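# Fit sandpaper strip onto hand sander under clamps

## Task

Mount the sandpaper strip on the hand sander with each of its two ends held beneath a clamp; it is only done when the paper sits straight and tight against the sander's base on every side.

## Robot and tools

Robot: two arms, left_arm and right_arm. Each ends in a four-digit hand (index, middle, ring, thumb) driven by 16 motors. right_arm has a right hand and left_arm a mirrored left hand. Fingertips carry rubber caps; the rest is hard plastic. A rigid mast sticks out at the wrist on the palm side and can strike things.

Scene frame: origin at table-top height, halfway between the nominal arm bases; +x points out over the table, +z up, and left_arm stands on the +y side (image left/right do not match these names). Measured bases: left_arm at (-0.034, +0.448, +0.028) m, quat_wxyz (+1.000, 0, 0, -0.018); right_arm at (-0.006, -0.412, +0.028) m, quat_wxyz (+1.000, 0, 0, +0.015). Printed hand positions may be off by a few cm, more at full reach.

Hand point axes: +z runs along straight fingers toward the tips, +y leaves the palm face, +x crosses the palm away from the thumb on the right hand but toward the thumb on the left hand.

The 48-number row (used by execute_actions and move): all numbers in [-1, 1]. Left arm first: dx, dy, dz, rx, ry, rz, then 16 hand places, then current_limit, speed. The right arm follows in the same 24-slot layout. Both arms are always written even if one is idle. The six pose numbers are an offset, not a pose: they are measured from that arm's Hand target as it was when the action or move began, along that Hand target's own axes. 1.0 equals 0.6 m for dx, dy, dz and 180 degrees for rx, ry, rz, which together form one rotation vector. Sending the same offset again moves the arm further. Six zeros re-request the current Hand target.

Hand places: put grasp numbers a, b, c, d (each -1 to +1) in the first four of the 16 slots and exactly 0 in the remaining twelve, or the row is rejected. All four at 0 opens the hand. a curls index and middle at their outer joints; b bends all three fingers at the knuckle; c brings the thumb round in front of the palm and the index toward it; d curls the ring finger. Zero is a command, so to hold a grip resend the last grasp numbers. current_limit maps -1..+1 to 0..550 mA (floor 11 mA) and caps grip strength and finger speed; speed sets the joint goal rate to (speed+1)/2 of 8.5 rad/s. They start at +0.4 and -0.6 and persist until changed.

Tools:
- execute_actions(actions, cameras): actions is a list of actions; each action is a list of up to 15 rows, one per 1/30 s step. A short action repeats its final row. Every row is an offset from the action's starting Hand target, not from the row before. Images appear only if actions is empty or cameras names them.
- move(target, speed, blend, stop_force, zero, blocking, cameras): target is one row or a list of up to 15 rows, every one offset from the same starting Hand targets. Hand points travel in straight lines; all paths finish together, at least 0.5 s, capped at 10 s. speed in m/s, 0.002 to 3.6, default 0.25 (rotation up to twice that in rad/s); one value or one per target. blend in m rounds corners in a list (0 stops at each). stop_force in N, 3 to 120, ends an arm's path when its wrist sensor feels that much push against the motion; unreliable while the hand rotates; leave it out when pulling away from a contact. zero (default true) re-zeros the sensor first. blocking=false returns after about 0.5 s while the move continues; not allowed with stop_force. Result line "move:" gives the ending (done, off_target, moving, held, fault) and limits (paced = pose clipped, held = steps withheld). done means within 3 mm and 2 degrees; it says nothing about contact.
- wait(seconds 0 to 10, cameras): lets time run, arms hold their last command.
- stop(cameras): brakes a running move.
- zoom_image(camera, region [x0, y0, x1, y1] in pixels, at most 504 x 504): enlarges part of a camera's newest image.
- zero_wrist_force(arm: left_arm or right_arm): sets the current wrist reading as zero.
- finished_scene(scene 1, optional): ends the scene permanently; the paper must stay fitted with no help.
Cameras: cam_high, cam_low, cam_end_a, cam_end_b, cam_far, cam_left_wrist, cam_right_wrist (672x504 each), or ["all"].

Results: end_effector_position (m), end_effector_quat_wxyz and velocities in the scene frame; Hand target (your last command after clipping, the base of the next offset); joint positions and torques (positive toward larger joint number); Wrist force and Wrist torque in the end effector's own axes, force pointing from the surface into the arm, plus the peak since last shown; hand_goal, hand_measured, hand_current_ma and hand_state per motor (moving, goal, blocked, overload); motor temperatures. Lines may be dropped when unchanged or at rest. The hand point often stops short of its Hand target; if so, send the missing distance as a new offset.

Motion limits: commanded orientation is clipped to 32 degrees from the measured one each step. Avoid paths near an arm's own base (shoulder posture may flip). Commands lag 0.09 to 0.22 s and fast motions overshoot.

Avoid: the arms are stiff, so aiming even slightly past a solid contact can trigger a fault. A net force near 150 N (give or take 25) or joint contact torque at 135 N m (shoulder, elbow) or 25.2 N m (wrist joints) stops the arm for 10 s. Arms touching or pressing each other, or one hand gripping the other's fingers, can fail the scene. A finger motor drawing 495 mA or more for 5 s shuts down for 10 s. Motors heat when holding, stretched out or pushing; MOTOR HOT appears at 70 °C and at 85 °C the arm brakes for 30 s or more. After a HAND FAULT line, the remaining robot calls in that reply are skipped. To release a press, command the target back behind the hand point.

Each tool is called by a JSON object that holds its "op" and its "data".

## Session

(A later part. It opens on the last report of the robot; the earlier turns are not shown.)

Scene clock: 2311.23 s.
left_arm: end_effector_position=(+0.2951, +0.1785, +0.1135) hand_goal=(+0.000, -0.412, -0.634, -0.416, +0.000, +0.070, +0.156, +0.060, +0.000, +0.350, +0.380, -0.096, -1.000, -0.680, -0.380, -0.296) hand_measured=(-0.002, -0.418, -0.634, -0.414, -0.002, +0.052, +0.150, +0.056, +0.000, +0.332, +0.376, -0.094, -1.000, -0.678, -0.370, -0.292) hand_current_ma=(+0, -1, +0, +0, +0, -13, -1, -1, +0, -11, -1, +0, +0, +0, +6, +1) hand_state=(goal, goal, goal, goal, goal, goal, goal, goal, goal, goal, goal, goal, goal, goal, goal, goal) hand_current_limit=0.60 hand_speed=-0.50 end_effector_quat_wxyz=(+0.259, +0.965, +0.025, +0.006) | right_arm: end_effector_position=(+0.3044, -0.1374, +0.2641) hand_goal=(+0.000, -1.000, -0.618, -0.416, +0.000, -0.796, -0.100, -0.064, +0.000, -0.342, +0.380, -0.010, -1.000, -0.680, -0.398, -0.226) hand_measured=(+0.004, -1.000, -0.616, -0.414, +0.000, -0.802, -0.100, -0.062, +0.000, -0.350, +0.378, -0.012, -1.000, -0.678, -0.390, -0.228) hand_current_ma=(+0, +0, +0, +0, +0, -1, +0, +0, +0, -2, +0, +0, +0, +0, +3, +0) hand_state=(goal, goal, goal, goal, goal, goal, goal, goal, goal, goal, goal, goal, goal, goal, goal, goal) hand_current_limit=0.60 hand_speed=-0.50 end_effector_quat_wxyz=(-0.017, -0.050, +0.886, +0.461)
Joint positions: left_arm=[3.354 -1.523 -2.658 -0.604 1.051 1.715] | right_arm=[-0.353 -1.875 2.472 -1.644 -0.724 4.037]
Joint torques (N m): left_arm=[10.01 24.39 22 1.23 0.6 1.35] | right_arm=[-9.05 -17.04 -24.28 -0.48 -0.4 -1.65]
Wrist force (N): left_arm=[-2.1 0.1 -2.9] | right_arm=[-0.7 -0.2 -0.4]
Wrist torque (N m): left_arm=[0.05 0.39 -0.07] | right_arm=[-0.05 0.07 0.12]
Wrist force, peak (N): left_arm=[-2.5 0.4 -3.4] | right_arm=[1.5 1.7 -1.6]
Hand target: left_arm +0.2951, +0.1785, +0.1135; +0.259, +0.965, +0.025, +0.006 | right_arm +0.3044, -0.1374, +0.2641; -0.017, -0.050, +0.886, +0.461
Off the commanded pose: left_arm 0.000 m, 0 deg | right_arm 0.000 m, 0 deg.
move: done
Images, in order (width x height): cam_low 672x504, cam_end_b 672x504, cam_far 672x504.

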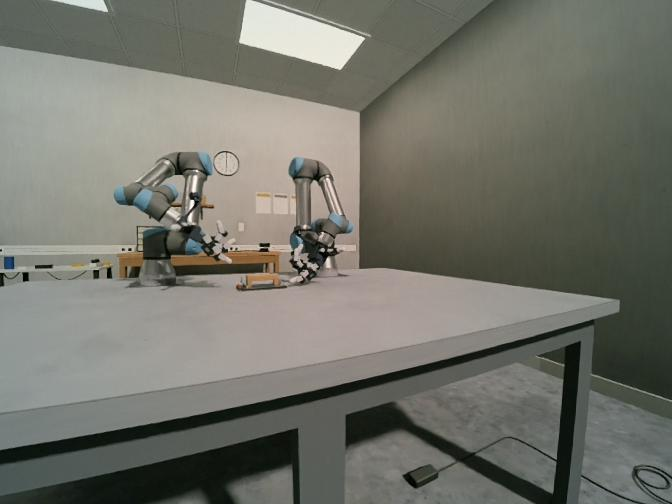

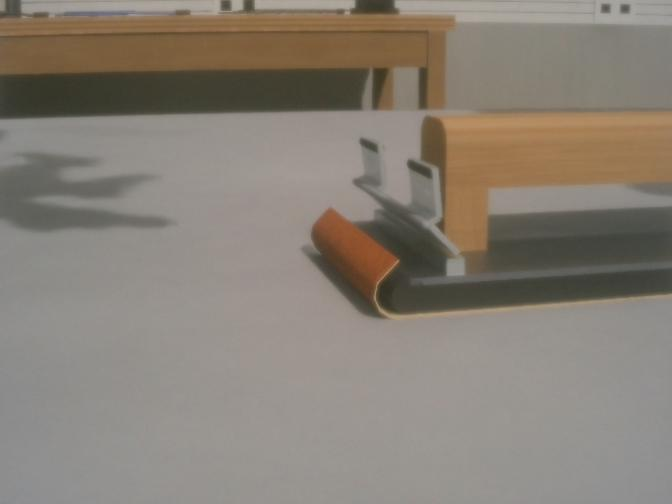

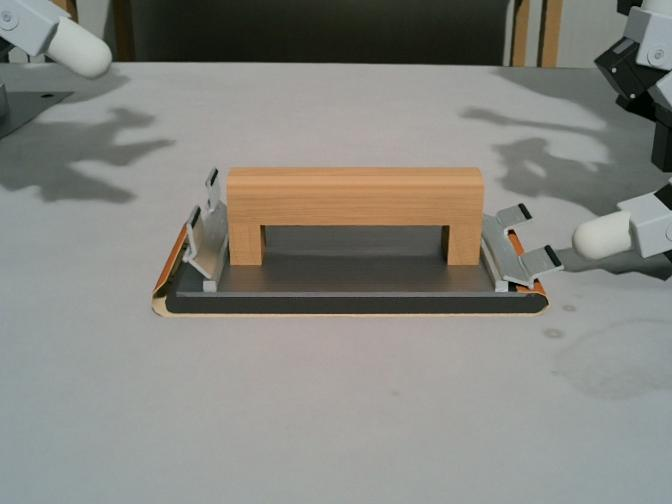

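{"op": "move", "data": {"target": [[0,0,0,0,0,0,0.4,0.48,-0.6,0.6,0,0,0,0,0,0,0,0,0,0,0,0,0.6,-0.5,0.0025,-0.1017,0.0410,0.1389,0,0,0.4,0.48,-0.6,0.6,0,0,0,0,0,0,0,0,0,0,0,0,0.6,-0.5],[0,0,0,0,0,0,0.4,0.48,-0.6,0.6,0,0,0,0,0,0,0,0,0,0,0,0,0.6,-0.5,0.0037,-0.2180,0.1224,0.1389,0,0,0.4,0.48,-0.6,0.6,0,0,0,0,0,0,0,0,0,0,0,0,0.6,-0.5]], "speed": [0.12, 0.06], "cameras": ["cam_far"]}}

Scene clock: 2343.87 s.
left_arm: end_effector_position=(+0.2951, +0.1785, +0.1135) hand_goal=(+0.000, -0.412, -0.634, -0.416, +0.000, +0.070, +0.156, +0.060, +0.000, +0.350, +0.380, -0.096, -1.000, -0.680, -0.380, -0.296) hand_measured=(-0.002, -0.418, -0.634, -0.414, -0.002, +0.052, +0.150, +0.056, +0.000, +0.332, +0.376, -0.094, -1.000, -0.678, -0.370, -0.292) hand_current_ma=(+0, -1, +0, +0, +0, -13, -1, -1, +0, -11, -1, +0, +0, +0, +6, +1) hand_state=(goal, goal, goal, goal, goal, goal, goal, goal, goal, goal, goal, goal, goal, goal, goal, goal) hand_current_limit=0.60 hand_speed=-0.50 end_effector_quat_wxyz=(+0.259, +0.965, +0.025, +0.006) | right_arm: end_effector_position=(+0.3060, -0.1522, +0.1149) hand_goal=(+0.000, -0.412, -0.634, -0.416, +0.000, +0.070, +0.156, +0.060, +0.000, +0.350, +0.380, -0.096, -1.000, -0.680, -0.380, -0.296) hand_measured=(+0.004, -0.430, -0.634, -0.414, +0.000, +0.050, +0.152, +0.058, +0.000, +0.334, +0.378, -0.092, -1.000, -0.678, -0.378, -0.292) hand_current_ma=(+0, -10, +0, +0, +0, -12, -1, +0, +0, -8, +0, +0, +0, +0, +0, +1) hand_state=(goal, goal, goal, goal, goal, blocked, goal, goal, goal, goal, goal, goal, goal, goal, goal, goal) hand_current_limit=0.60 hand_speed=-0.50 end_effector_quat_wxyz=(-0.006, -0.053, +0.964, +0.259)
Joint positions: left_arm=[3.354 -1.523 -2.658 -0.604 1.051 1.715] | right_arm=[-0.245 -1.642 2.629 -2.394 -1.071 4.347]
Joint torques (N m): left_arm=[8.67 23.77 22.44 1.19 0.45 1.17] | right_arm=[10.53 0.79 -6.22 -4.42 2.49 1.77]
Wrist force (N): left_arm=[-2.2 0.3 -3.2] | right_arm=[-0.9 0.1 0.4]
Wrist torque (N m): left_arm=[0.12 0.40 -0.08] | right_arm=[0.01 0.11 -0.01]
Wrist force, peak (N): left_arm=[-2.4 0.2 -3.5] | right_arm=[-1.3 0.1 0.6]
Hand target: left_arm +0.2951, +0.1785, +0.1135; +0.259, +0.965, +0.025, +0.006 | right_arm +0.3061, -0.1522, +0.1148; -0.006, -0.053, +0.964, +0.259
Off the commanded pose: left_arm 0.000 m, 0 deg | right_arm 0.000 m, 0 deg.
move: done
Images, in order (width x height): cam_far 672x504.

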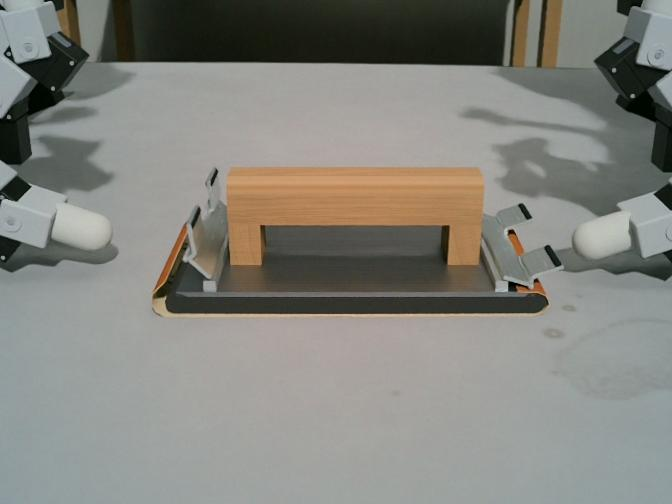

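{"op": "execute_actions", "data": {"actions": [], "cameras": ["cam_end_b","cam_high","cam_left_wrist","cam_right_wrist"]}}

{"op": "zoom_image", "data": {"camera": "cam_high", "region": [290, 165, 394, 215]}}

Scene clock: 2349.90 s.
left_arm: end_effector_position=(+0.2951, +0.1785, +0.1135) hand_goal=(+0.000, -0.412, -0.634, -0.416, +0.000, +0.070, +0.156, +0.060, +0.000, +0.350, +0.380, -0.096, -1.000, -0.680, -0.380, -0.296) hand_measured=(-0.002, -0.418, -0.634, -0.414, -0.002, +0.052, +0.150, +0.056, +0.000, +0.332, +0.376, -0.094, -1.000, -0.678, -0.370, -0.292) hand_current_ma=(+0, -1, +0, +0, +0, -13, -1, -1, +0, -11, -1, +0, +0, +0, +6, +1) hand_state=(goal, goal, goal, goal, goal, goal, goal, goal, goal, goal, goal, goal, goal, goal, goal, goal) hand_current_limit=0.60 hand_speed=-0.50 end_effector_quat_wxyz=(+0.259, +0.965, +0.025, +0.006) | right_arm: end_effector_position=(+0.3060, -0.1522, +0.1148) hand_goal=(+0.000, -0.412, -0.634, -0.416, +0.000, +0.070, +0.156, +0.060, +0.000, +0.350, +0.380, -0.096, -1.000, -0.680, -0.380, -0.296) hand_measured=(+0.004, -0.430, -0.634, -0.414, +0.000, +0.050, +0.152, +0.058, +0.000, +0.334, +0.378, -0.092, -1.000, -0.678, -0.378, -0.292) hand_current_ma=(+0, -10, +0, +0, +0, -12, -1, +0, +0, -8, +0, +0, +0, +0, +0, +1) hand_state=(goal, goal, goal, goal, goal, blocked, goal, goal, goal, goal, goal, goal, goal, goal, goal, goal) hand_current_limit=0.60 hand_speed=-0.50 end_effector_quat_wxyz=(-0.006, -0.053, +0.964, +0.259)
Joint positions: left_arm=[3.354 -1.523 -2.658 -0.604 1.051 1.715] | right_arm=[-0.245 -1.642 2.629 -2.394 -1.071 4.347]
Joint velocities: within noise
Joint torques (N m): left_arm=[9.47 24.51 22.23 1.35 0.51 1.2] | right_arm=[10.5 -0.12 -6.02 -4.36 2.4 1.59]
Motor temperatures (°C): left_arm=[30 29 29 35 35 39] | right_arm=[27 31 30 37 33 37]
Wrist force (N): left_arm=[-2.1 0.0 -3.2] | right_arm=[-0.9 -0.1 0.6]
Wrist torque (N m): left_arm=[0.07 0.40 -0.07] | right_arm=[-0.04 0.09 -0.01]
Wrist force, peak (N): left_arm=[-2.4 0.2 -3.4] | right_arm=[-1.2 0.4 0.3]
Hand target: left_arm +0.2951, +0.1785, +0.1135; +0.259, +0.965, +0.025, +0.006 | right_arm +0.3061, -0.1522, +0.1148; -0.006, -0.053, +0.964, +0.259
Off the commanded pose: left_arm 0.000 m, 0 deg | right_arm 0.000 m, 0 deg.
Images, in order (width x height): cam_high 672x504, cam_end_b 672x504, cam_left_wrist 672x504, cam_right_wrist 672x504.

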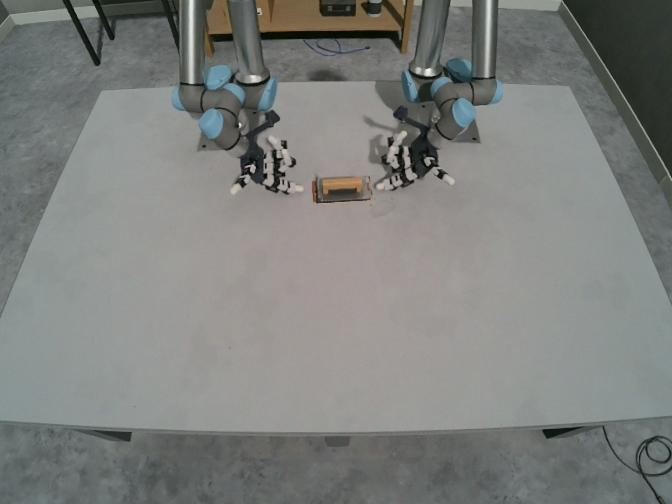

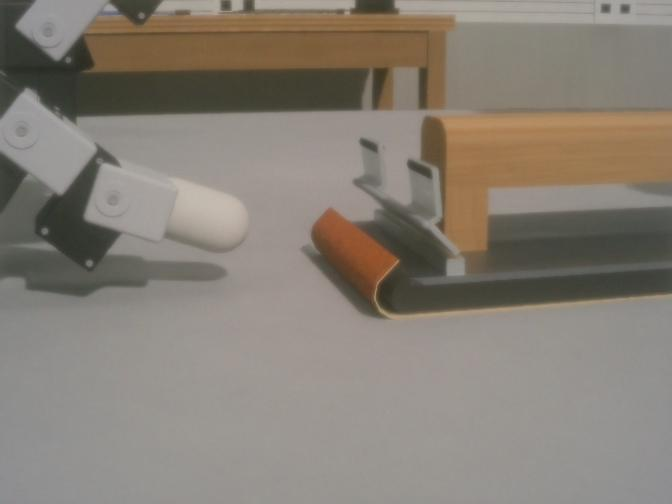

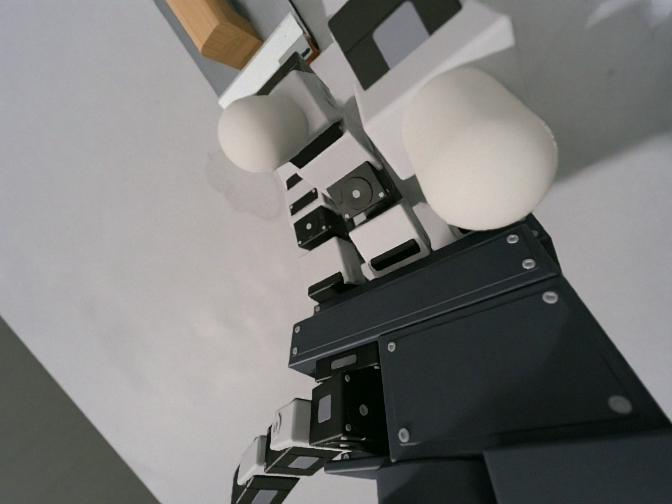

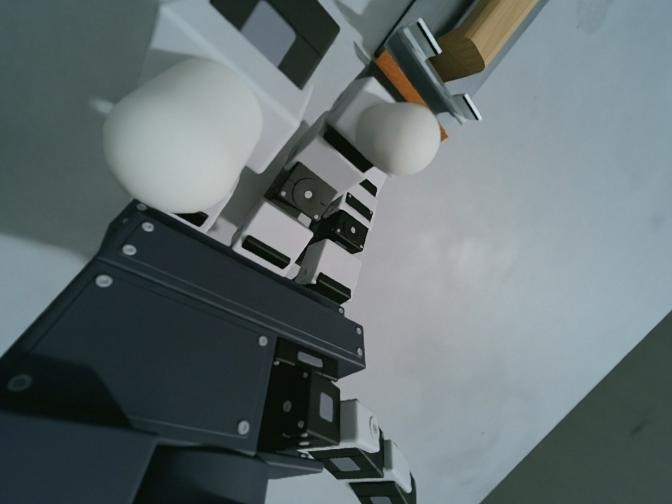

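Scaled by 4.846 from the camera's 672x504 image, which has a finer 960x720 frame.

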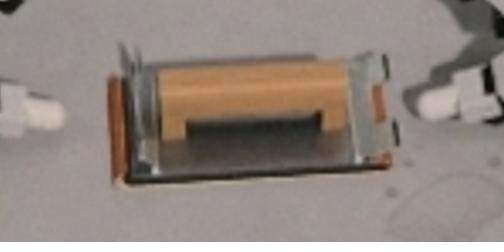

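{"op": "zoom_image", "data": {"camera": "cam_end_b", "region": [130, 120, 430, 330]}}

{"op": "zoom_image", "data": {"camera": "cam_right_wrist", "region": [330, 0, 540, 160]}}

{"op": "zoom_image", "data": {"camera": "cam_left_wrist", "region": [130, 0, 340, 160]}}

Scaled by 1.680 from the camera's 672x504 image, which has a finer 960x720 frame.

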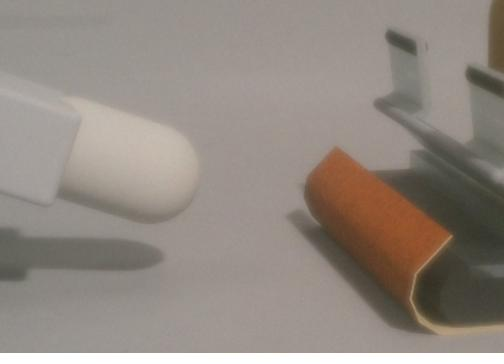

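Scaled by 2.400 from the camera's 672x504 image, which has a finer 960x720 frame.

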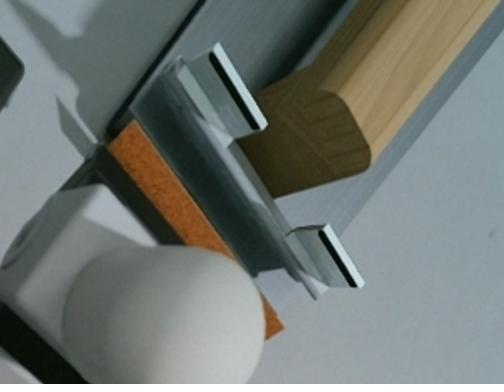

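Scaled by 2.400 from the camera's 672x504 image, which has a finer 960x720 frame.

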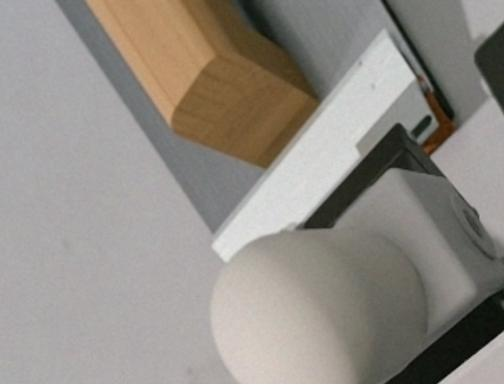

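{"op": "zoom_image", "data": {"camera": "cam_far", "region": [30, 190, 130, 270]}}

{"op": "zoom_image", "data": {"camera": "cam_far", "region": [560, 195, 660, 275]}}

This scene's latest camera images include none from cam_far. They are from: cam_high, cam_end_b, cam_left_wrist, cam_right_wrist. cam_far's image comes with the result of a call that names it in "cameras".

This scene's latest camera images include none from cam_far. They are from: cam_high, cam_end_b, cam_left_wrist, cam_right_wrist. cam_far's image comes with the result of a call that names it in "cameras".

{"op": "move", "data": {"target": [[0,0,0,0,0,0,0.4,0.48,-0.6,0.6,0,0,0,0,0,0,0,0,0,0,0,0,0.6,-0.5,-0.00688,0.0118,0.01837,0,0,0,0.4,0.48,-0.6,0.6,0,0,0,0,0,0,0,0,0,0,0,0,0.6,-0.5]], "speed": 0.03, "stop_force": 6, "cameras": ["cam_far","cam_end_b","cam_right_wrist"]}}

{"op": "zoom_image", "data": {"camera": "cam_far", "region": [30, 190, 130, 270]}}

{"op": "zoom_image", "data": {"camera": "cam_far", "region": [560, 195, 660, 275]}}

{"op": "zoom_image", "data": {"camera": "cam_right_wrist", "region": [330, 0, 540, 160]}}

{"op": "zoom_image", "data": {"camera": "cam_end_b", "region": [130, 120, 430, 330]}}

Scene clock: 2375.60 s.
left_arm: end_effector_position=(+0.2951, +0.1785, +0.1135) hand_goal=(+0.000, -0.412, -0.634, -0.416, +0.000, +0.070, +0.156, +0.060, +0.000, +0.350, +0.380, -0.096, -1.000, -0.680, -0.380, -0.296) hand_measured=(-0.002, -0.418, -0.634, -0.414, -0.002, +0.052, +0.150, +0.056, +0.000, +0.332, +0.376, -0.094, -1.000, -0.678, -0.370, -0.292) hand_current_ma=(+0, -1, +0, +0, +0, -13, -1, -1, +0, -11, -1, +0, +0, +0, +6, +1) hand_state=(goal, goal, goal, goal, goal, goal, goal, goal, goal, goal, goal, goal, goal, goal, goal, goal) hand_current_limit=0.60 hand_speed=-0.50 end_effector_quat_wxyz=(+0.259, +0.965, +0.025, +0.006) | right_arm: end_effector_position=(+0.3090, -0.1402, +0.1089) hand_goal=(+0.000, -0.412, -0.634, -0.416, +0.000, +0.070, +0.156, +0.060, +0.000, +0.350, +0.380, -0.096, -1.000, -0.680, -0.380, -0.296) hand_measured=(+0.004, -0.430, -0.634, -0.414, +0.000, +0.050, +0.152, +0.058, +0.000, +0.334, +0.378, -0.092, -1.000, -0.678, -0.378, -0.292) hand_current_ma=(+0, -10, +0, +0, +0, -12, -1, +0, +0, -8, +0, +0, +0, +0, +0, +1) hand_state=(goal, goal, goal, goal, goal, blocked, goal, goal, goal, goal, goal, goal, goal, goal, goal, goal) hand_current_limit=0.60 hand_speed=-0.50 end_effector_quat_wxyz=(-0.006, -0.053, +0.964, +0.259)
Joint positions: left_arm=[3.354 -1.523 -2.658 -0.604 1.051 1.715] | right_arm=[-0.202 -1.593 2.624 -2.461 -1.065 4.396]
Joint torques (N m): left_arm=[9.11 22.95 22.3 1.23 0.4 1.17] | right_arm=[9.62 -0.97 -19.3 -4.11 2.8 1.54]
Wrist force (N): left_arm=[-2.3 0.0 -2.8] | right_arm=[-1.0 0.2 0.6]
Wrist torque (N m): left_arm=[0.05 0.43 -0.09] | right_arm=[-0.03 0.12 -0.02]
Wrist force, peak (N): left_arm=[-2.5 0.1 -3.5] | right_arm=[-1.3 0.3 0.9]
Hand target: left_arm +0.2951, +0.1785, +0.1135; +0.259, +0.965, +0.025, +0.006 | right_arm +0.3090, -0.1402, +0.1089; -0.006, -0.053, +0.964, +0.259
Off the commanded pose: left_arm 0.000 m, 0 deg | right_arm 0.000 m, 0 deg.
move: done
Images, in order (width x height): cam_end_b 672x504, cam_far 672x504, cam_right_wrist 672x504.

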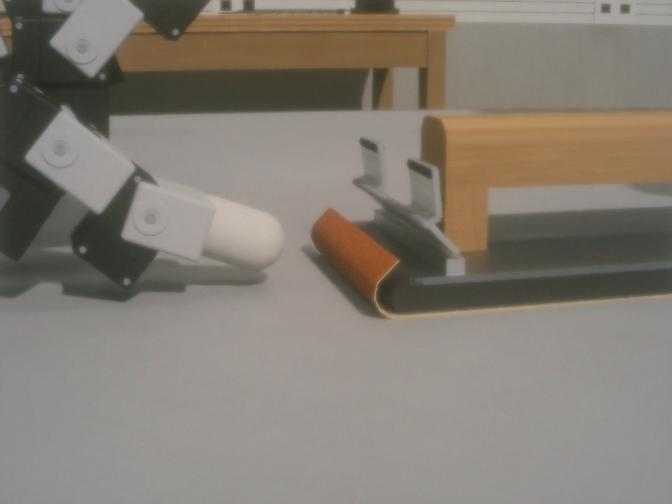

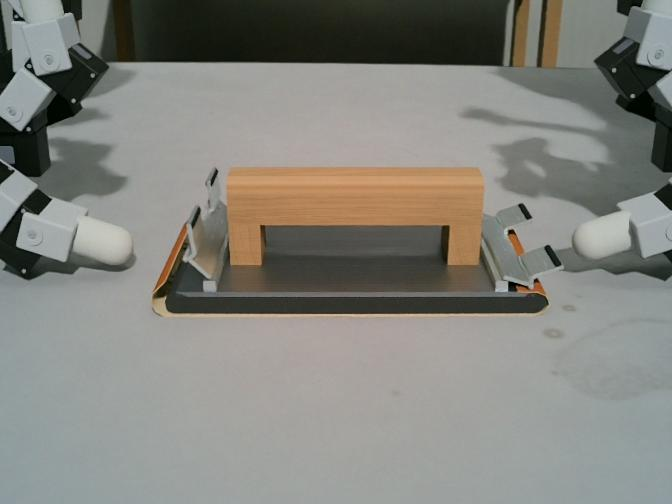

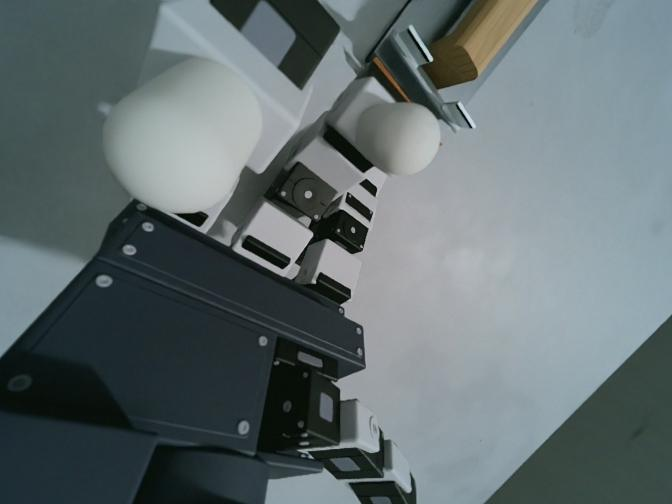

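Scaled by 5.040 from the camera's 672x504 image, which has a finer 960x720 frame.

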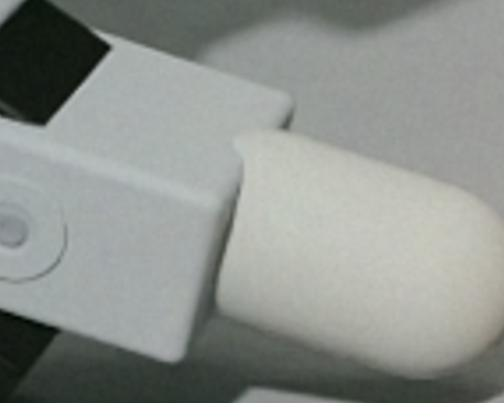

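Scaled by 5.040 from the camera's 672x504 image, which has a finer 960x720 frame.

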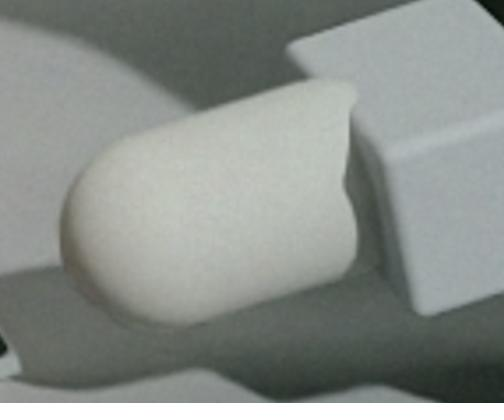

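Scaled by 2.400 from the camera's 672x504 image, which has a finer 960x720 frame.

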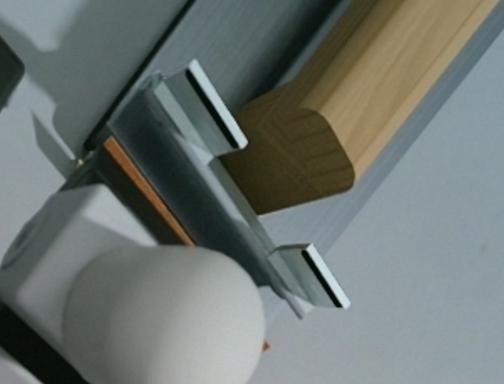

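Scaled by 1.680 from the camera's 672x504 image, which has a finer 960x720 frame.

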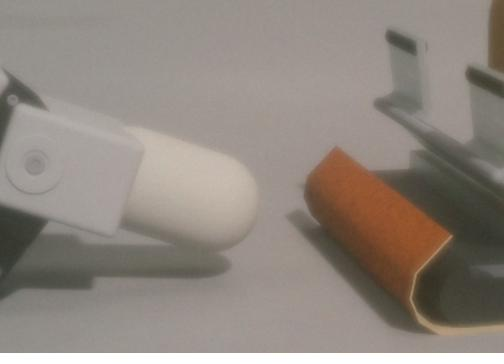

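{"op": "move", "data": {"target": [[0,0,0,0,0,0,0.4,0.48,-0.6,0.6,0,0,0,0,0,0,0,0,0,0,0,0,0.6,-0.5,-0.00413,0.0359,0.02073,0,0,0,0.4,0.48,-0.6,0.6,0,0,0,0,0,0,0,0,0,0,0,0,0.6,-0.5]], "speed": 0.01, "stop_force": 5, "cameras": ["cam_far","cam_end_b"]}}

{"op": "zoom_image", "data": {"camera": "cam_end_b", "region": [230, 120, 530, 330]}}

{"op": "zoom_image", "data": {"camera": "cam_far", "region": [100, 150, 300, 330]}}

Scene clock: 2386.17 s.
left_arm: end_effector_position=(+0.2951, +0.1785, +0.1135) hand_goal=(+0.000, -0.412, -0.634, -0.416, +0.000, +0.070, +0.156, +0.060, +0.000, +0.350, +0.380, -0.096, -1.000, -0.680, -0.380, -0.296) hand_measured=(-0.002, -0.418, -0.634, -0.414, -0.002, +0.052, +0.150, +0.056, +0.000, +0.332, +0.376, -0.094, -1.000, -0.678, -0.370, -0.292) hand_current_ma=(+0, -1, +0, +0, +0, -13, -1, -1, +0, -11, -1, +0, +0, +0, +6, +1) hand_state=(goal, goal, goal, goal, goal, goal, goal, goal, goal, goal, goal, goal, goal, goal, goal, goal) hand_current_limit=0.60 hand_speed=-0.50 end_effector_quat_wxyz=(+0.259, +0.965, +0.025, +0.006) | right_arm: end_effector_position=(+0.3089, -0.1152, +0.1089) hand_goal=(+0.000, -0.412, -0.634, -0.416, +0.000, +0.070, +0.156, +0.060, +0.000, +0.350, +0.380, -0.096, -1.000, -0.680, -0.380, -0.296) hand_measured=(+0.004, -0.428, -0.634, -0.414, +0.000, +0.050, +0.152, +0.058, +0.000, +0.334, +0.378, -0.092, -1.000, -0.678, -0.378, -0.292) hand_current_ma=(+0, -8, +0, +0, +0, -12, -1, +0, +0, -8, +0, +0, +0, +0, +0, +1) hand_state=(goal, goal, goal, goal, goal, blocked, goal, goal, goal, goal, goal, goal, goal, goal, goal, goal) hand_current_limit=0.60 hand_speed=-0.50 end_effector_quat_wxyz=(-0.006, -0.053, +0.964, +0.259)
Joint positions: left_arm=[3.354 -1.523 -2.658 -0.604 1.051 1.715] | right_arm=[-0.118 -1.557 2.612 -2.532 -1.055 4.492]
Joint torques (N m): left_arm=[9.71 23.43 22.38 1.05 0.62 0.91] | right_arm=[10.4 -2.01 -19.09 -4.43 2.47 1.62]
Wrist force (N): left_arm=[-2.2 0.1 -3.2] | right_arm=[-0.1 0.2 0.2]
Wrist torque (N m): left_arm=[0.09 0.40 -0.07] | right_arm=[0.04 0.04 0.02]
Wrist force, peak (N): left_arm=[-2.6 0.0 -3.3] | right_arm=[-1.3 0.1 0.5]
Hand target: left_arm +0.2951, +0.1785, +0.1135; +0.259, +0.965, +0.025, +0.006 | right_arm +0.3089, -0.1152, +0.1089; -0.006, -0.053, +0.964, +0.259
Off the commanded pose: left_arm 0.000 m, 0 deg | right_arm 0.000 m, 0 deg.
move: done
Images, in order (width x height): cam_end_b 672x504, cam_far 672x504.

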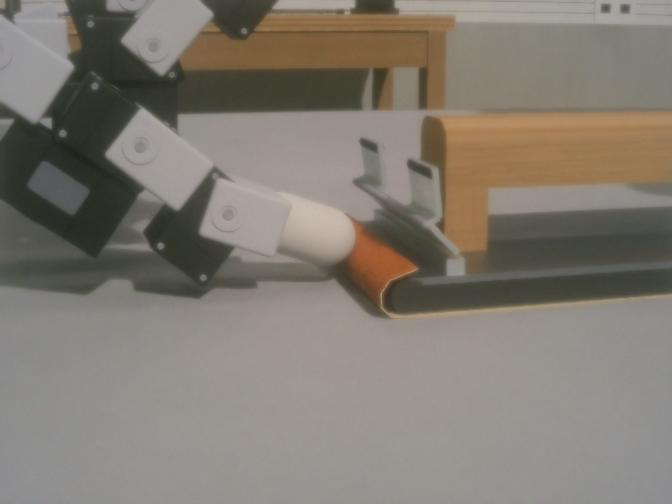

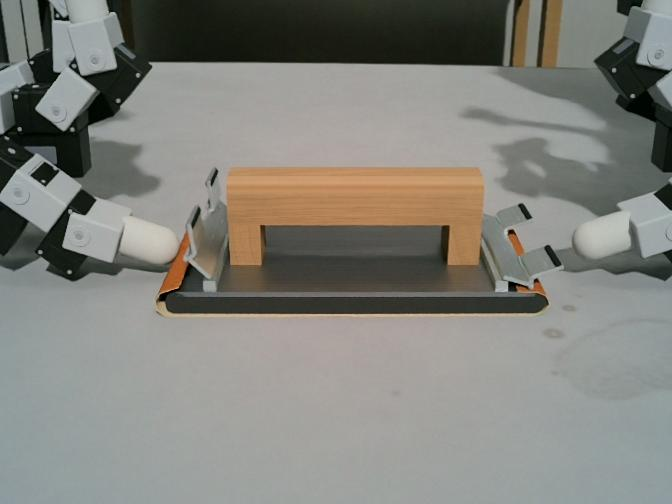

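Scaled by 1.680 from the camera's 672x504 image, which has a finer 960x720 frame.

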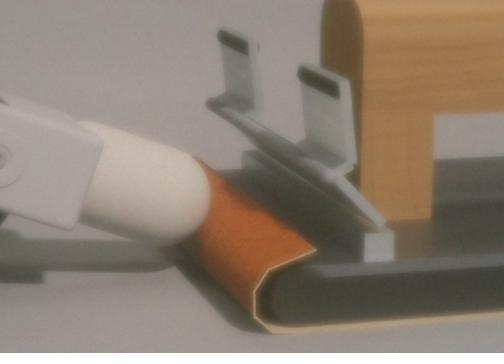

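Scaled by 2.520 from the camera's 672x504 image, which has a finer 960x720 frame.

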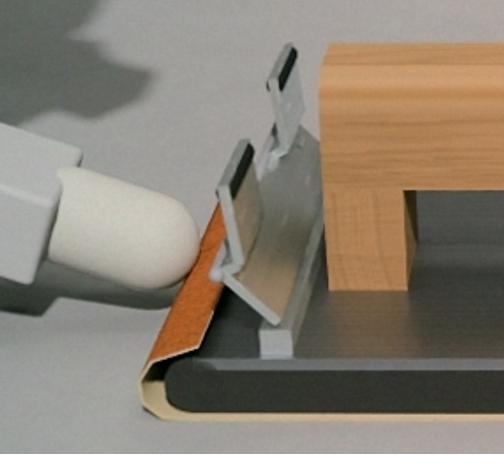

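{"op": "move", "data": {"target": [[0,0,0,0,0,0,0.4,0.48,-0.6,0.6,0,0,0,0,0,0,0,0,0,0,0,0,0.6,-0.5,-0.00165,0.01436,0.00829,0,0,0,0.4,0.48,-0.6,0.6,0,0,0,0,0,0,0,0,0,0,0,0,0.6,-0.5]], "speed": 0.008, "stop_force": 5, "cameras": ["cam_far","cam_end_b"]}}

{"op": "zoom_image", "data": {"camera": "cam_end_b", "region": [230, 120, 530, 330]}}

{"op": "zoom_image", "data": {"camera": "cam_far", "region": [100, 150, 300, 330]}}

Scene clock: 2391.53 s.
left_arm: end_effector_position=(+0.2951, +0.1785, +0.1135) hand_goal=(+0.000, -0.412, -0.634, -0.416, +0.000, +0.070, +0.156, +0.060, +0.000, +0.350, +0.380, -0.096, -1.000, -0.680, -0.380, -0.296) hand_measured=(-0.002, -0.418, -0.634, -0.414, -0.002, +0.052, +0.150, +0.056, +0.000, +0.332, +0.376, -0.094, -1.000, -0.678, -0.370, -0.292) hand_current_ma=(+0, -1, +0, +0, +0, -13, -1, -1, +0, -11, -1, +0, +0, +0, +6, +1) hand_state=(goal, goal, goal, goal, goal, goal, goal, goal, goal, goal, goal, goal, goal, goal, goal, goal) hand_current_limit=0.60 hand_speed=-0.50 end_effector_quat_wxyz=(+0.259, +0.965, +0.025, +0.006) | right_arm: end_effector_position=(+0.3089, -0.1087, +0.1090) hand_goal=(+0.000, -0.412, -0.634, -0.416, +0.000, +0.070, +0.156, +0.060, +0.000, +0.350, +0.380, -0.096, -1.000, -0.680, -0.380, -0.296) hand_measured=(+0.006, -0.424, -0.636, -0.414, +0.000, +0.050, +0.152, +0.058, +0.000, +0.334, +0.378, -0.092, -1.000, -0.678, -0.378, -0.292) hand_current_ma=(+1, -5, +0, +0, +0, -12, -1, +0, +0, -8, +0, +0, +0, +0, +0, +1) hand_state=(goal, goal, goal, goal, goal, blocked, goal, goal, goal, goal, goal, goal, goal, goal, goal, goal) hand_current_limit=0.60 hand_speed=-0.50 end_effector_quat_wxyz=(-0.006, -0.053, +0.964, +0.259)
Joint positions: left_arm=[3.354 -1.523 -2.658 -0.604 1.051 1.715] | right_arm=[-0.096 -1.547 2.608 -2.55 -1.053 4.516]
Joint torques (N m): left_arm=[8.2 23.07 22.47 1.26 0.6 0.77] | right_arm=[-8.73 -22.58 -3.92 -0.98 -0.35 -2.03]
Wrist force (N): left_arm=[-2.3 0.0 -3.1] | right_arm=[-0.2 -1.5 -3.1]
Wrist torque (N m): left_arm=[0.07 0.42 -0.08] | right_arm=[0.26 0.02 0.15]
Wrist force, peak (N): left_arm=[-2.5 0.2 -3.4] | right_arm=[-0.2 -2.5 -4.9]
Hand target: left_arm +0.2951, +0.1785, +0.1135; +0.259, +0.965, +0.025, +0.006 | right_arm +0.3089, -0.1087, +0.1090; -0.006, -0.053, +0.964, +0.259 (not the last commanded pose)
Off the commanded pose: left_arm 0.000 m, 0 deg | right_arm 0.003 m, 0 deg.
move: contact (right_arm)
Images, in order (width x height): cam_end_b 672x504, cam_far 672x504.

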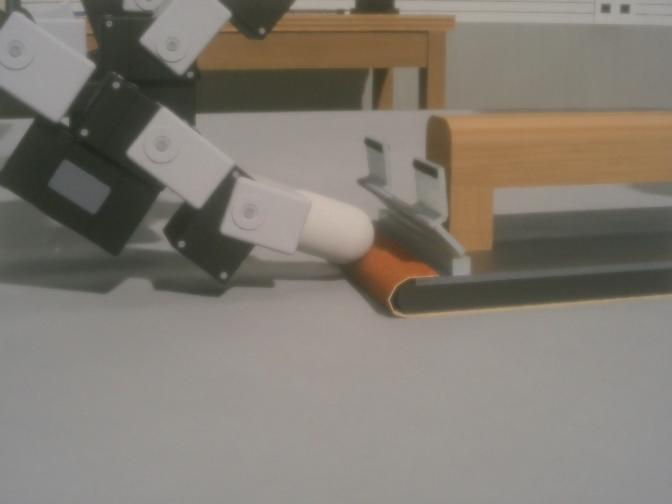

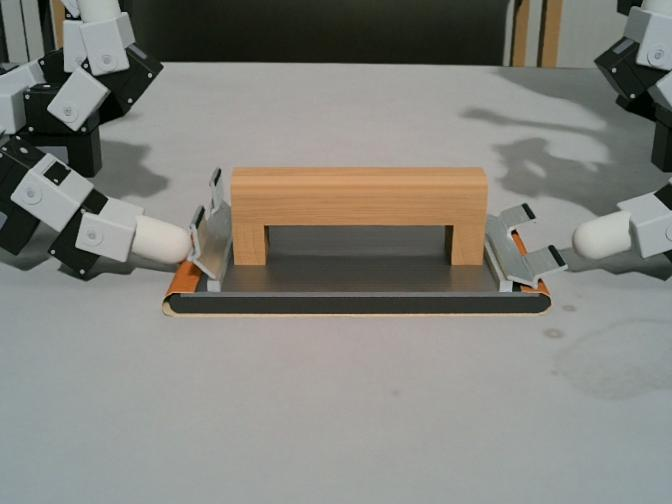

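Scaled by 1.680 from the camera's 672x504 image, which has a finer 960x720 frame.

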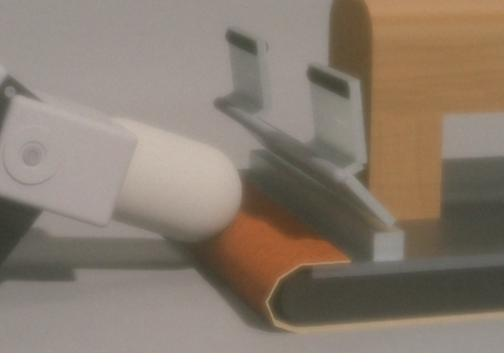

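Scaled by 2.520 from the camera's 672x504 image, which has a finer 960x720 frame.

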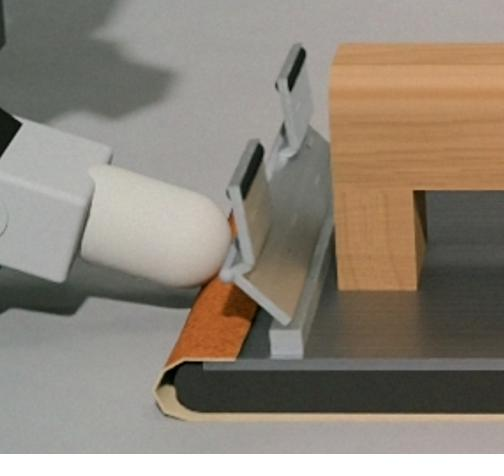

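{"op": "move", "data": {"target": [[-0.00174,0.1509,-0.1948,0,0,0,0.4,0.48,-0.6,0.6,0,0,0,0,0,0,0,0,0,0,0,0,0.6,-0.5,0,0,0,0,0,0,0.4,0.48,-0.6,0.6,0,0,0,0,0,0,0,0,0,0,0,0,0.6,-0.5],[-0.0727,0.3950,-0.0412,-0.1389,0,0,0.3,0,-0.67,0.6,0,0,0,0,0,0,0,0,0,0,0,0,0.6,-0.5,0,0,0,0,0,0,0.4,0.48,-0.6,0.6,0,0,0,0,0,0,0,0,0,0,0,0,0.6,-0.5]], "speed": 0.15, "blend": [0.03,0], "cameras": ["cam_far","cam_end_b","cam_end_a"]}}

Scene clock: 2440.67 s.
left_arm: end_effector_position=(+0.2616, -0.0162, +0.2536) hand_goal=(+0.000, -1.000, -0.618, -0.416, +0.000, -0.796, -0.100, -0.064, +0.000, -0.342, +0.380, -0.010, -1.000, -0.680, -0.398, -0.226) hand_measured=(-0.002, -1.000, -0.624, -0.414, -0.002, -0.800, -0.100, -0.062, +0.000, -0.348, +0.378, -0.012, -1.000, -0.678, -0.390, -0.228) hand_current_ma=(+0, +0, -1, +0, +0, -1, +0, +0, +0, -2, +0, +0, +0, +0, +4, +0) hand_state=(goal, goal, goal, goal, goal, goal, goal, goal, goal, goal, goal, goal, goal, goal, goal, goal) hand_current_limit=0.60 hand_speed=-0.50 end_effector_quat_wxyz=(+0.462, +0.886, +0.023, +0.011) | right_arm: end_effector_position=(+0.3089, -0.1087, +0.1090) hand_goal=(+0.000, -0.412, -0.634, -0.416, +0.000, +0.070, +0.156, +0.060, +0.000, +0.350, +0.380, -0.096, -1.000, -0.680, -0.380, -0.296) hand_measured=(+0.006, -0.424, -0.636, -0.414, +0.000, +0.050, +0.152, +0.058, +0.000, +0.334, +0.378, -0.092, -1.000, -0.678, -0.378, -0.292) hand_current_ma=(+1, -5, +0, +0, +0, -12, -1, +0, +0, -8, +0, +0, +0, +0, +0, +1) hand_state=(goal, goal, goal, goal, goal, blocked, goal, goal, goal, goal, goal, goal, goal, goal, goal, goal) hand_current_limit=0.60 hand_speed=-0.50 end_effector_quat_wxyz=(-0.006, -0.053, +0.964, +0.259)
Joint positions: left_arm=[2.852 -1.675 -2.537 -0.016 0.704 0.966] | right_arm=[-0.096 -1.547 2.608 -2.55 -1.053 4.516]
Joint torques (N m): left_arm=[-8.05 5.13 0.83 4.37 0.56 -1.5] | right_arm=[-9.8 -23.5 -4.42 -1.11 -0.16 -1.83]
Wrist force (N): left_arm=[-2.4 0.6 -2.3] | right_arm=[-0.3 -1.4 -3.3]
Wrist torque (N m): left_arm=[0.03 0.39 0.08] | right_arm=[0.22 0.04 0.13]
Wrist force, peak (N): left_arm=[-1.9 0.7 -4.3] | right_arm=[-0.1 -1.5 -3.7]
Hand target: left_arm +0.2616, -0.0162, +0.2536; +0.462, +0.886, +0.023, +0.011 | right_arm +0.3089, -0.1087, +0.1090; -0.006, -0.053, +0.964, +0.259
Off the commanded pose: left_arm 0.000 m, 0 deg | right_arm 0.000 m, 0 deg.
move: done
Images, in order (width x height): cam_end_a 672x504, cam_end_b 672x504, cam_far 672x504.

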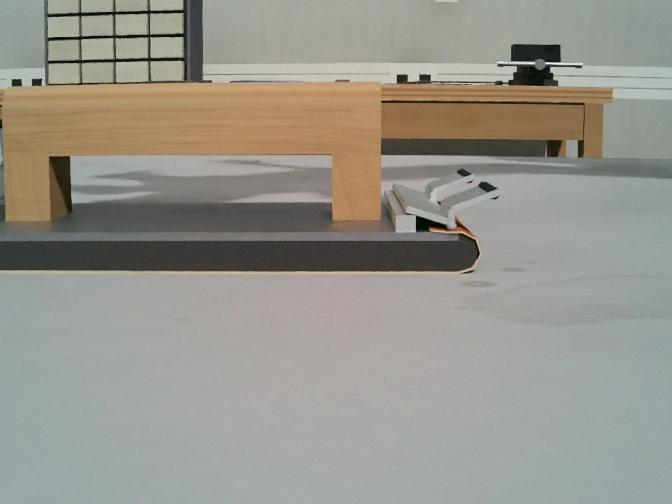

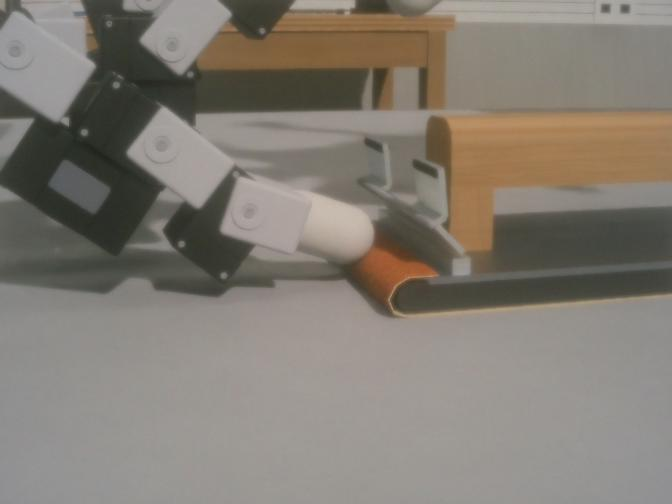

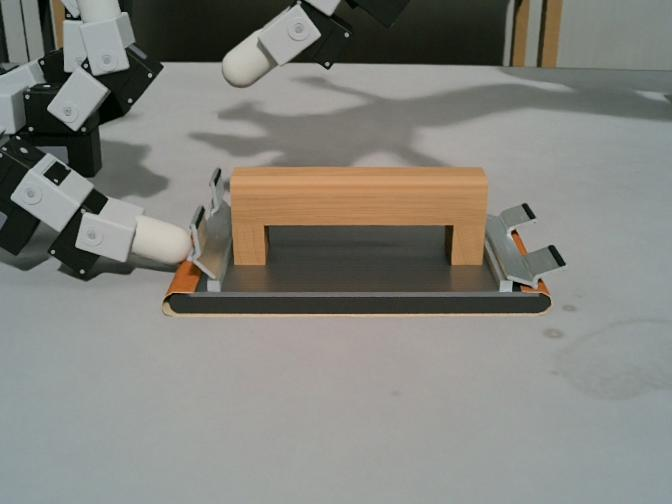

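{"op": "move", "data": {"target": [[0,-0.07878,0.05516,0,0,0,0.3,0,-0.67,0.6,0,0,0,0,0,0,0,0,0,0,0,0,0.6,-0.5,0,0,0,0,0,0,0.4,0.48,-0.6,0.6,0,0,0,0,0,0,0,0,0,0,0,0,0.6,-0.5]], "speed": 0.05, "stop_force": 6, "cameras": ["cam_far","cam_end_b","cam_high"]}}

{"op": "zoom_image", "data": {"camera": "cam_far", "region": [140, 120, 340, 300]}}

{"op": "zoom_image", "data": {"camera": "cam_end_b", "region": [280, 80, 532, 330]}}

{"op": "zoom_image", "data": {"camera": "cam_high", "region": [290, 165, 394, 215]}}

Scene clock: 2448.97 s.
left_arm: end_effector_position=(+0.2615, -0.0163, +0.1959) hand_goal=(+0.000, -1.000, -0.618, -0.416, +0.000, -0.796, -0.100, -0.064, +0.000, -0.342, +0.380, -0.010, -1.000, -0.680, -0.398, -0.226) hand_measured=(-0.002, -1.000, -0.624, -0.414, -0.002, -0.800, -0.100, -0.062, +0.000, -0.348, +0.378, -0.012, -1.000, -0.678, -0.390, -0.228) hand_current_ma=(+0, +0, -1, +0, +0, -1, +0, +0, +0, -2, +0, +0, +0, +0, +4, +0) hand_state=(goal, goal, goal, goal, goal, goal, goal, goal, goal, goal, goal, goal, goal, goal, goal, goal) hand_current_limit=0.60 hand_speed=-0.50 end_effector_quat_wxyz=(+0.462, +0.886, +0.023, +0.011) | right_arm: end_effector_position=(+0.3089, -0.1087, +0.1090) hand_goal=(+0.000, -0.412, -0.634, -0.416, +0.000, +0.070, +0.156, +0.060, +0.000, +0.350, +0.380, -0.096, -1.000, -0.680, -0.380, -0.296) hand_measured=(+0.006, -0.424, -0.636, -0.414, +0.000, +0.050, +0.152, +0.058, +0.000, +0.334, +0.378, -0.092, -1.000, -0.678, -0.378, -0.292) hand_current_ma=(+1, -5, +0, +0, +0, -12, -1, +0, +0, -8, +0, +0, +0, +0, +0, +1) hand_state=(goal, goal, goal, goal, goal, blocked, goal, goal, goal, goal, goal, goal, goal, goal, goal, goal) hand_current_limit=0.60 hand_speed=-0.50 end_effector_quat_wxyz=(-0.006, -0.053, +0.964, +0.259)
Joint positions: left_arm=[2.851 -1.904 -2.568 0.244 0.704 0.965] | right_arm=[-0.096 -1.547 2.608 -2.55 -1.053 4.516]
Joint torques (N m): left_arm=[-9.45 10.61 -5.81 4.57 -2.17 -1.25] | right_arm=[-8.18 -22.71 -3.61 -1.13 -0.47 -1.96]
Wrist force (N): left_arm=[-2.6 0.6 -2.0] | right_arm=[-0.5 -1.1 -3.5]
Wrist torque (N m): left_arm=[0.01 0.44 0.08] | right_arm=[0.27 0.07 0.13]
Wrist force, peak (N): left_arm=[-2.3 0.8 -2.7] | right_arm=[-0.4 -1.0 -3.8]
Hand target: left_arm +0.2615, -0.0163, +0.1959; +0.462, +0.886, +0.023, +0.011 | right_arm +0.3089, -0.1087, +0.1090; -0.006, -0.053, +0.964, +0.259
Off the commanded pose: left_arm 0.000 m, 0 deg | right_arm 0.000 m, 0 deg.
move: done
Images, in order (width x height): cam_high 672x504, cam_end_b 672x504, cam_far 672x504.

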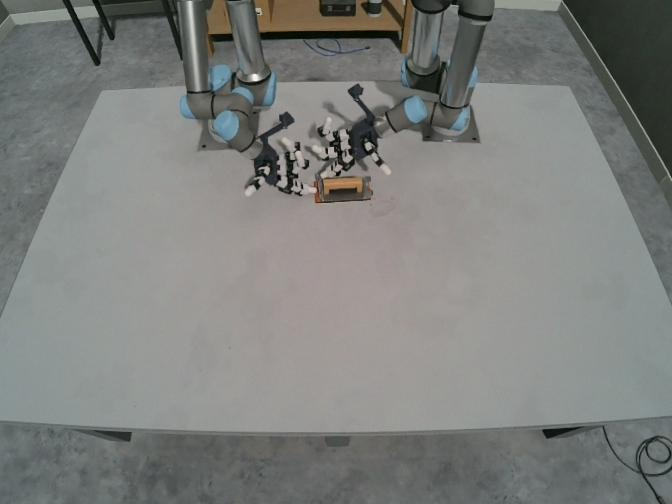

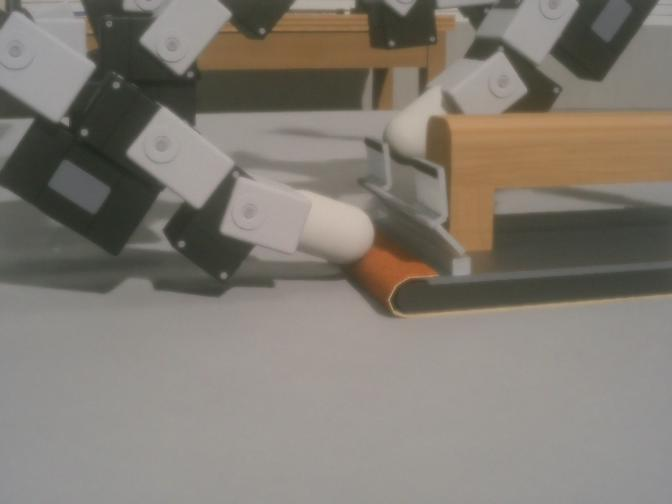

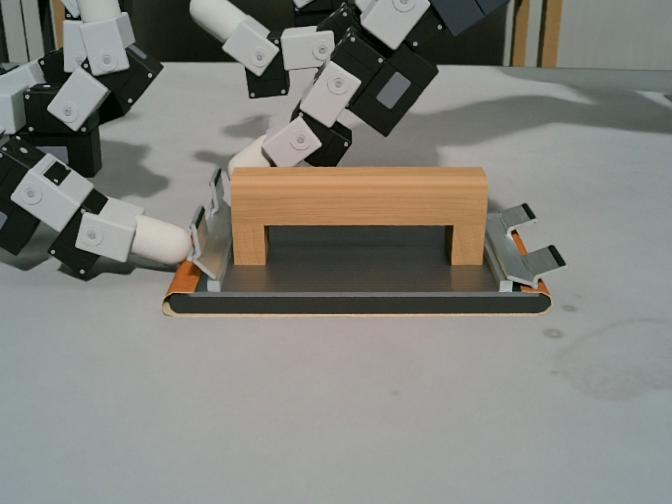

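Scaled by 2.520 from the camera's 672x504 image, which has a finer 960x720 frame.

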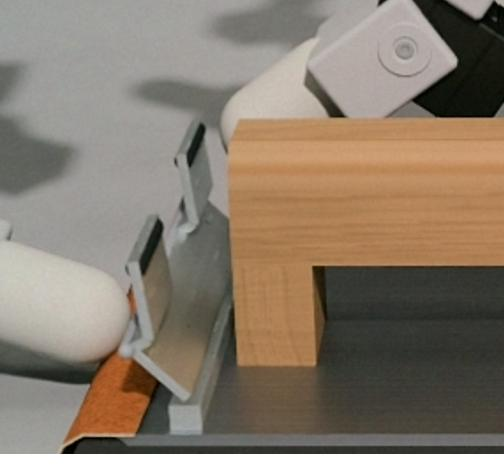

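Scaled by 2.000 from the camera's 672x504 image, which has a finer 960x720 frame.

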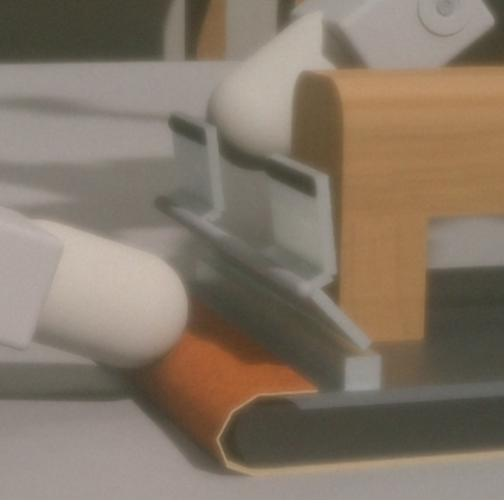

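Scaled by 4.846 from the camera's 672x504 image, which has a finer 960x720 frame.

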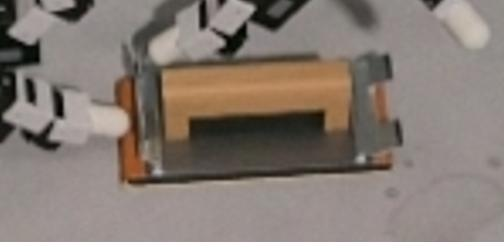

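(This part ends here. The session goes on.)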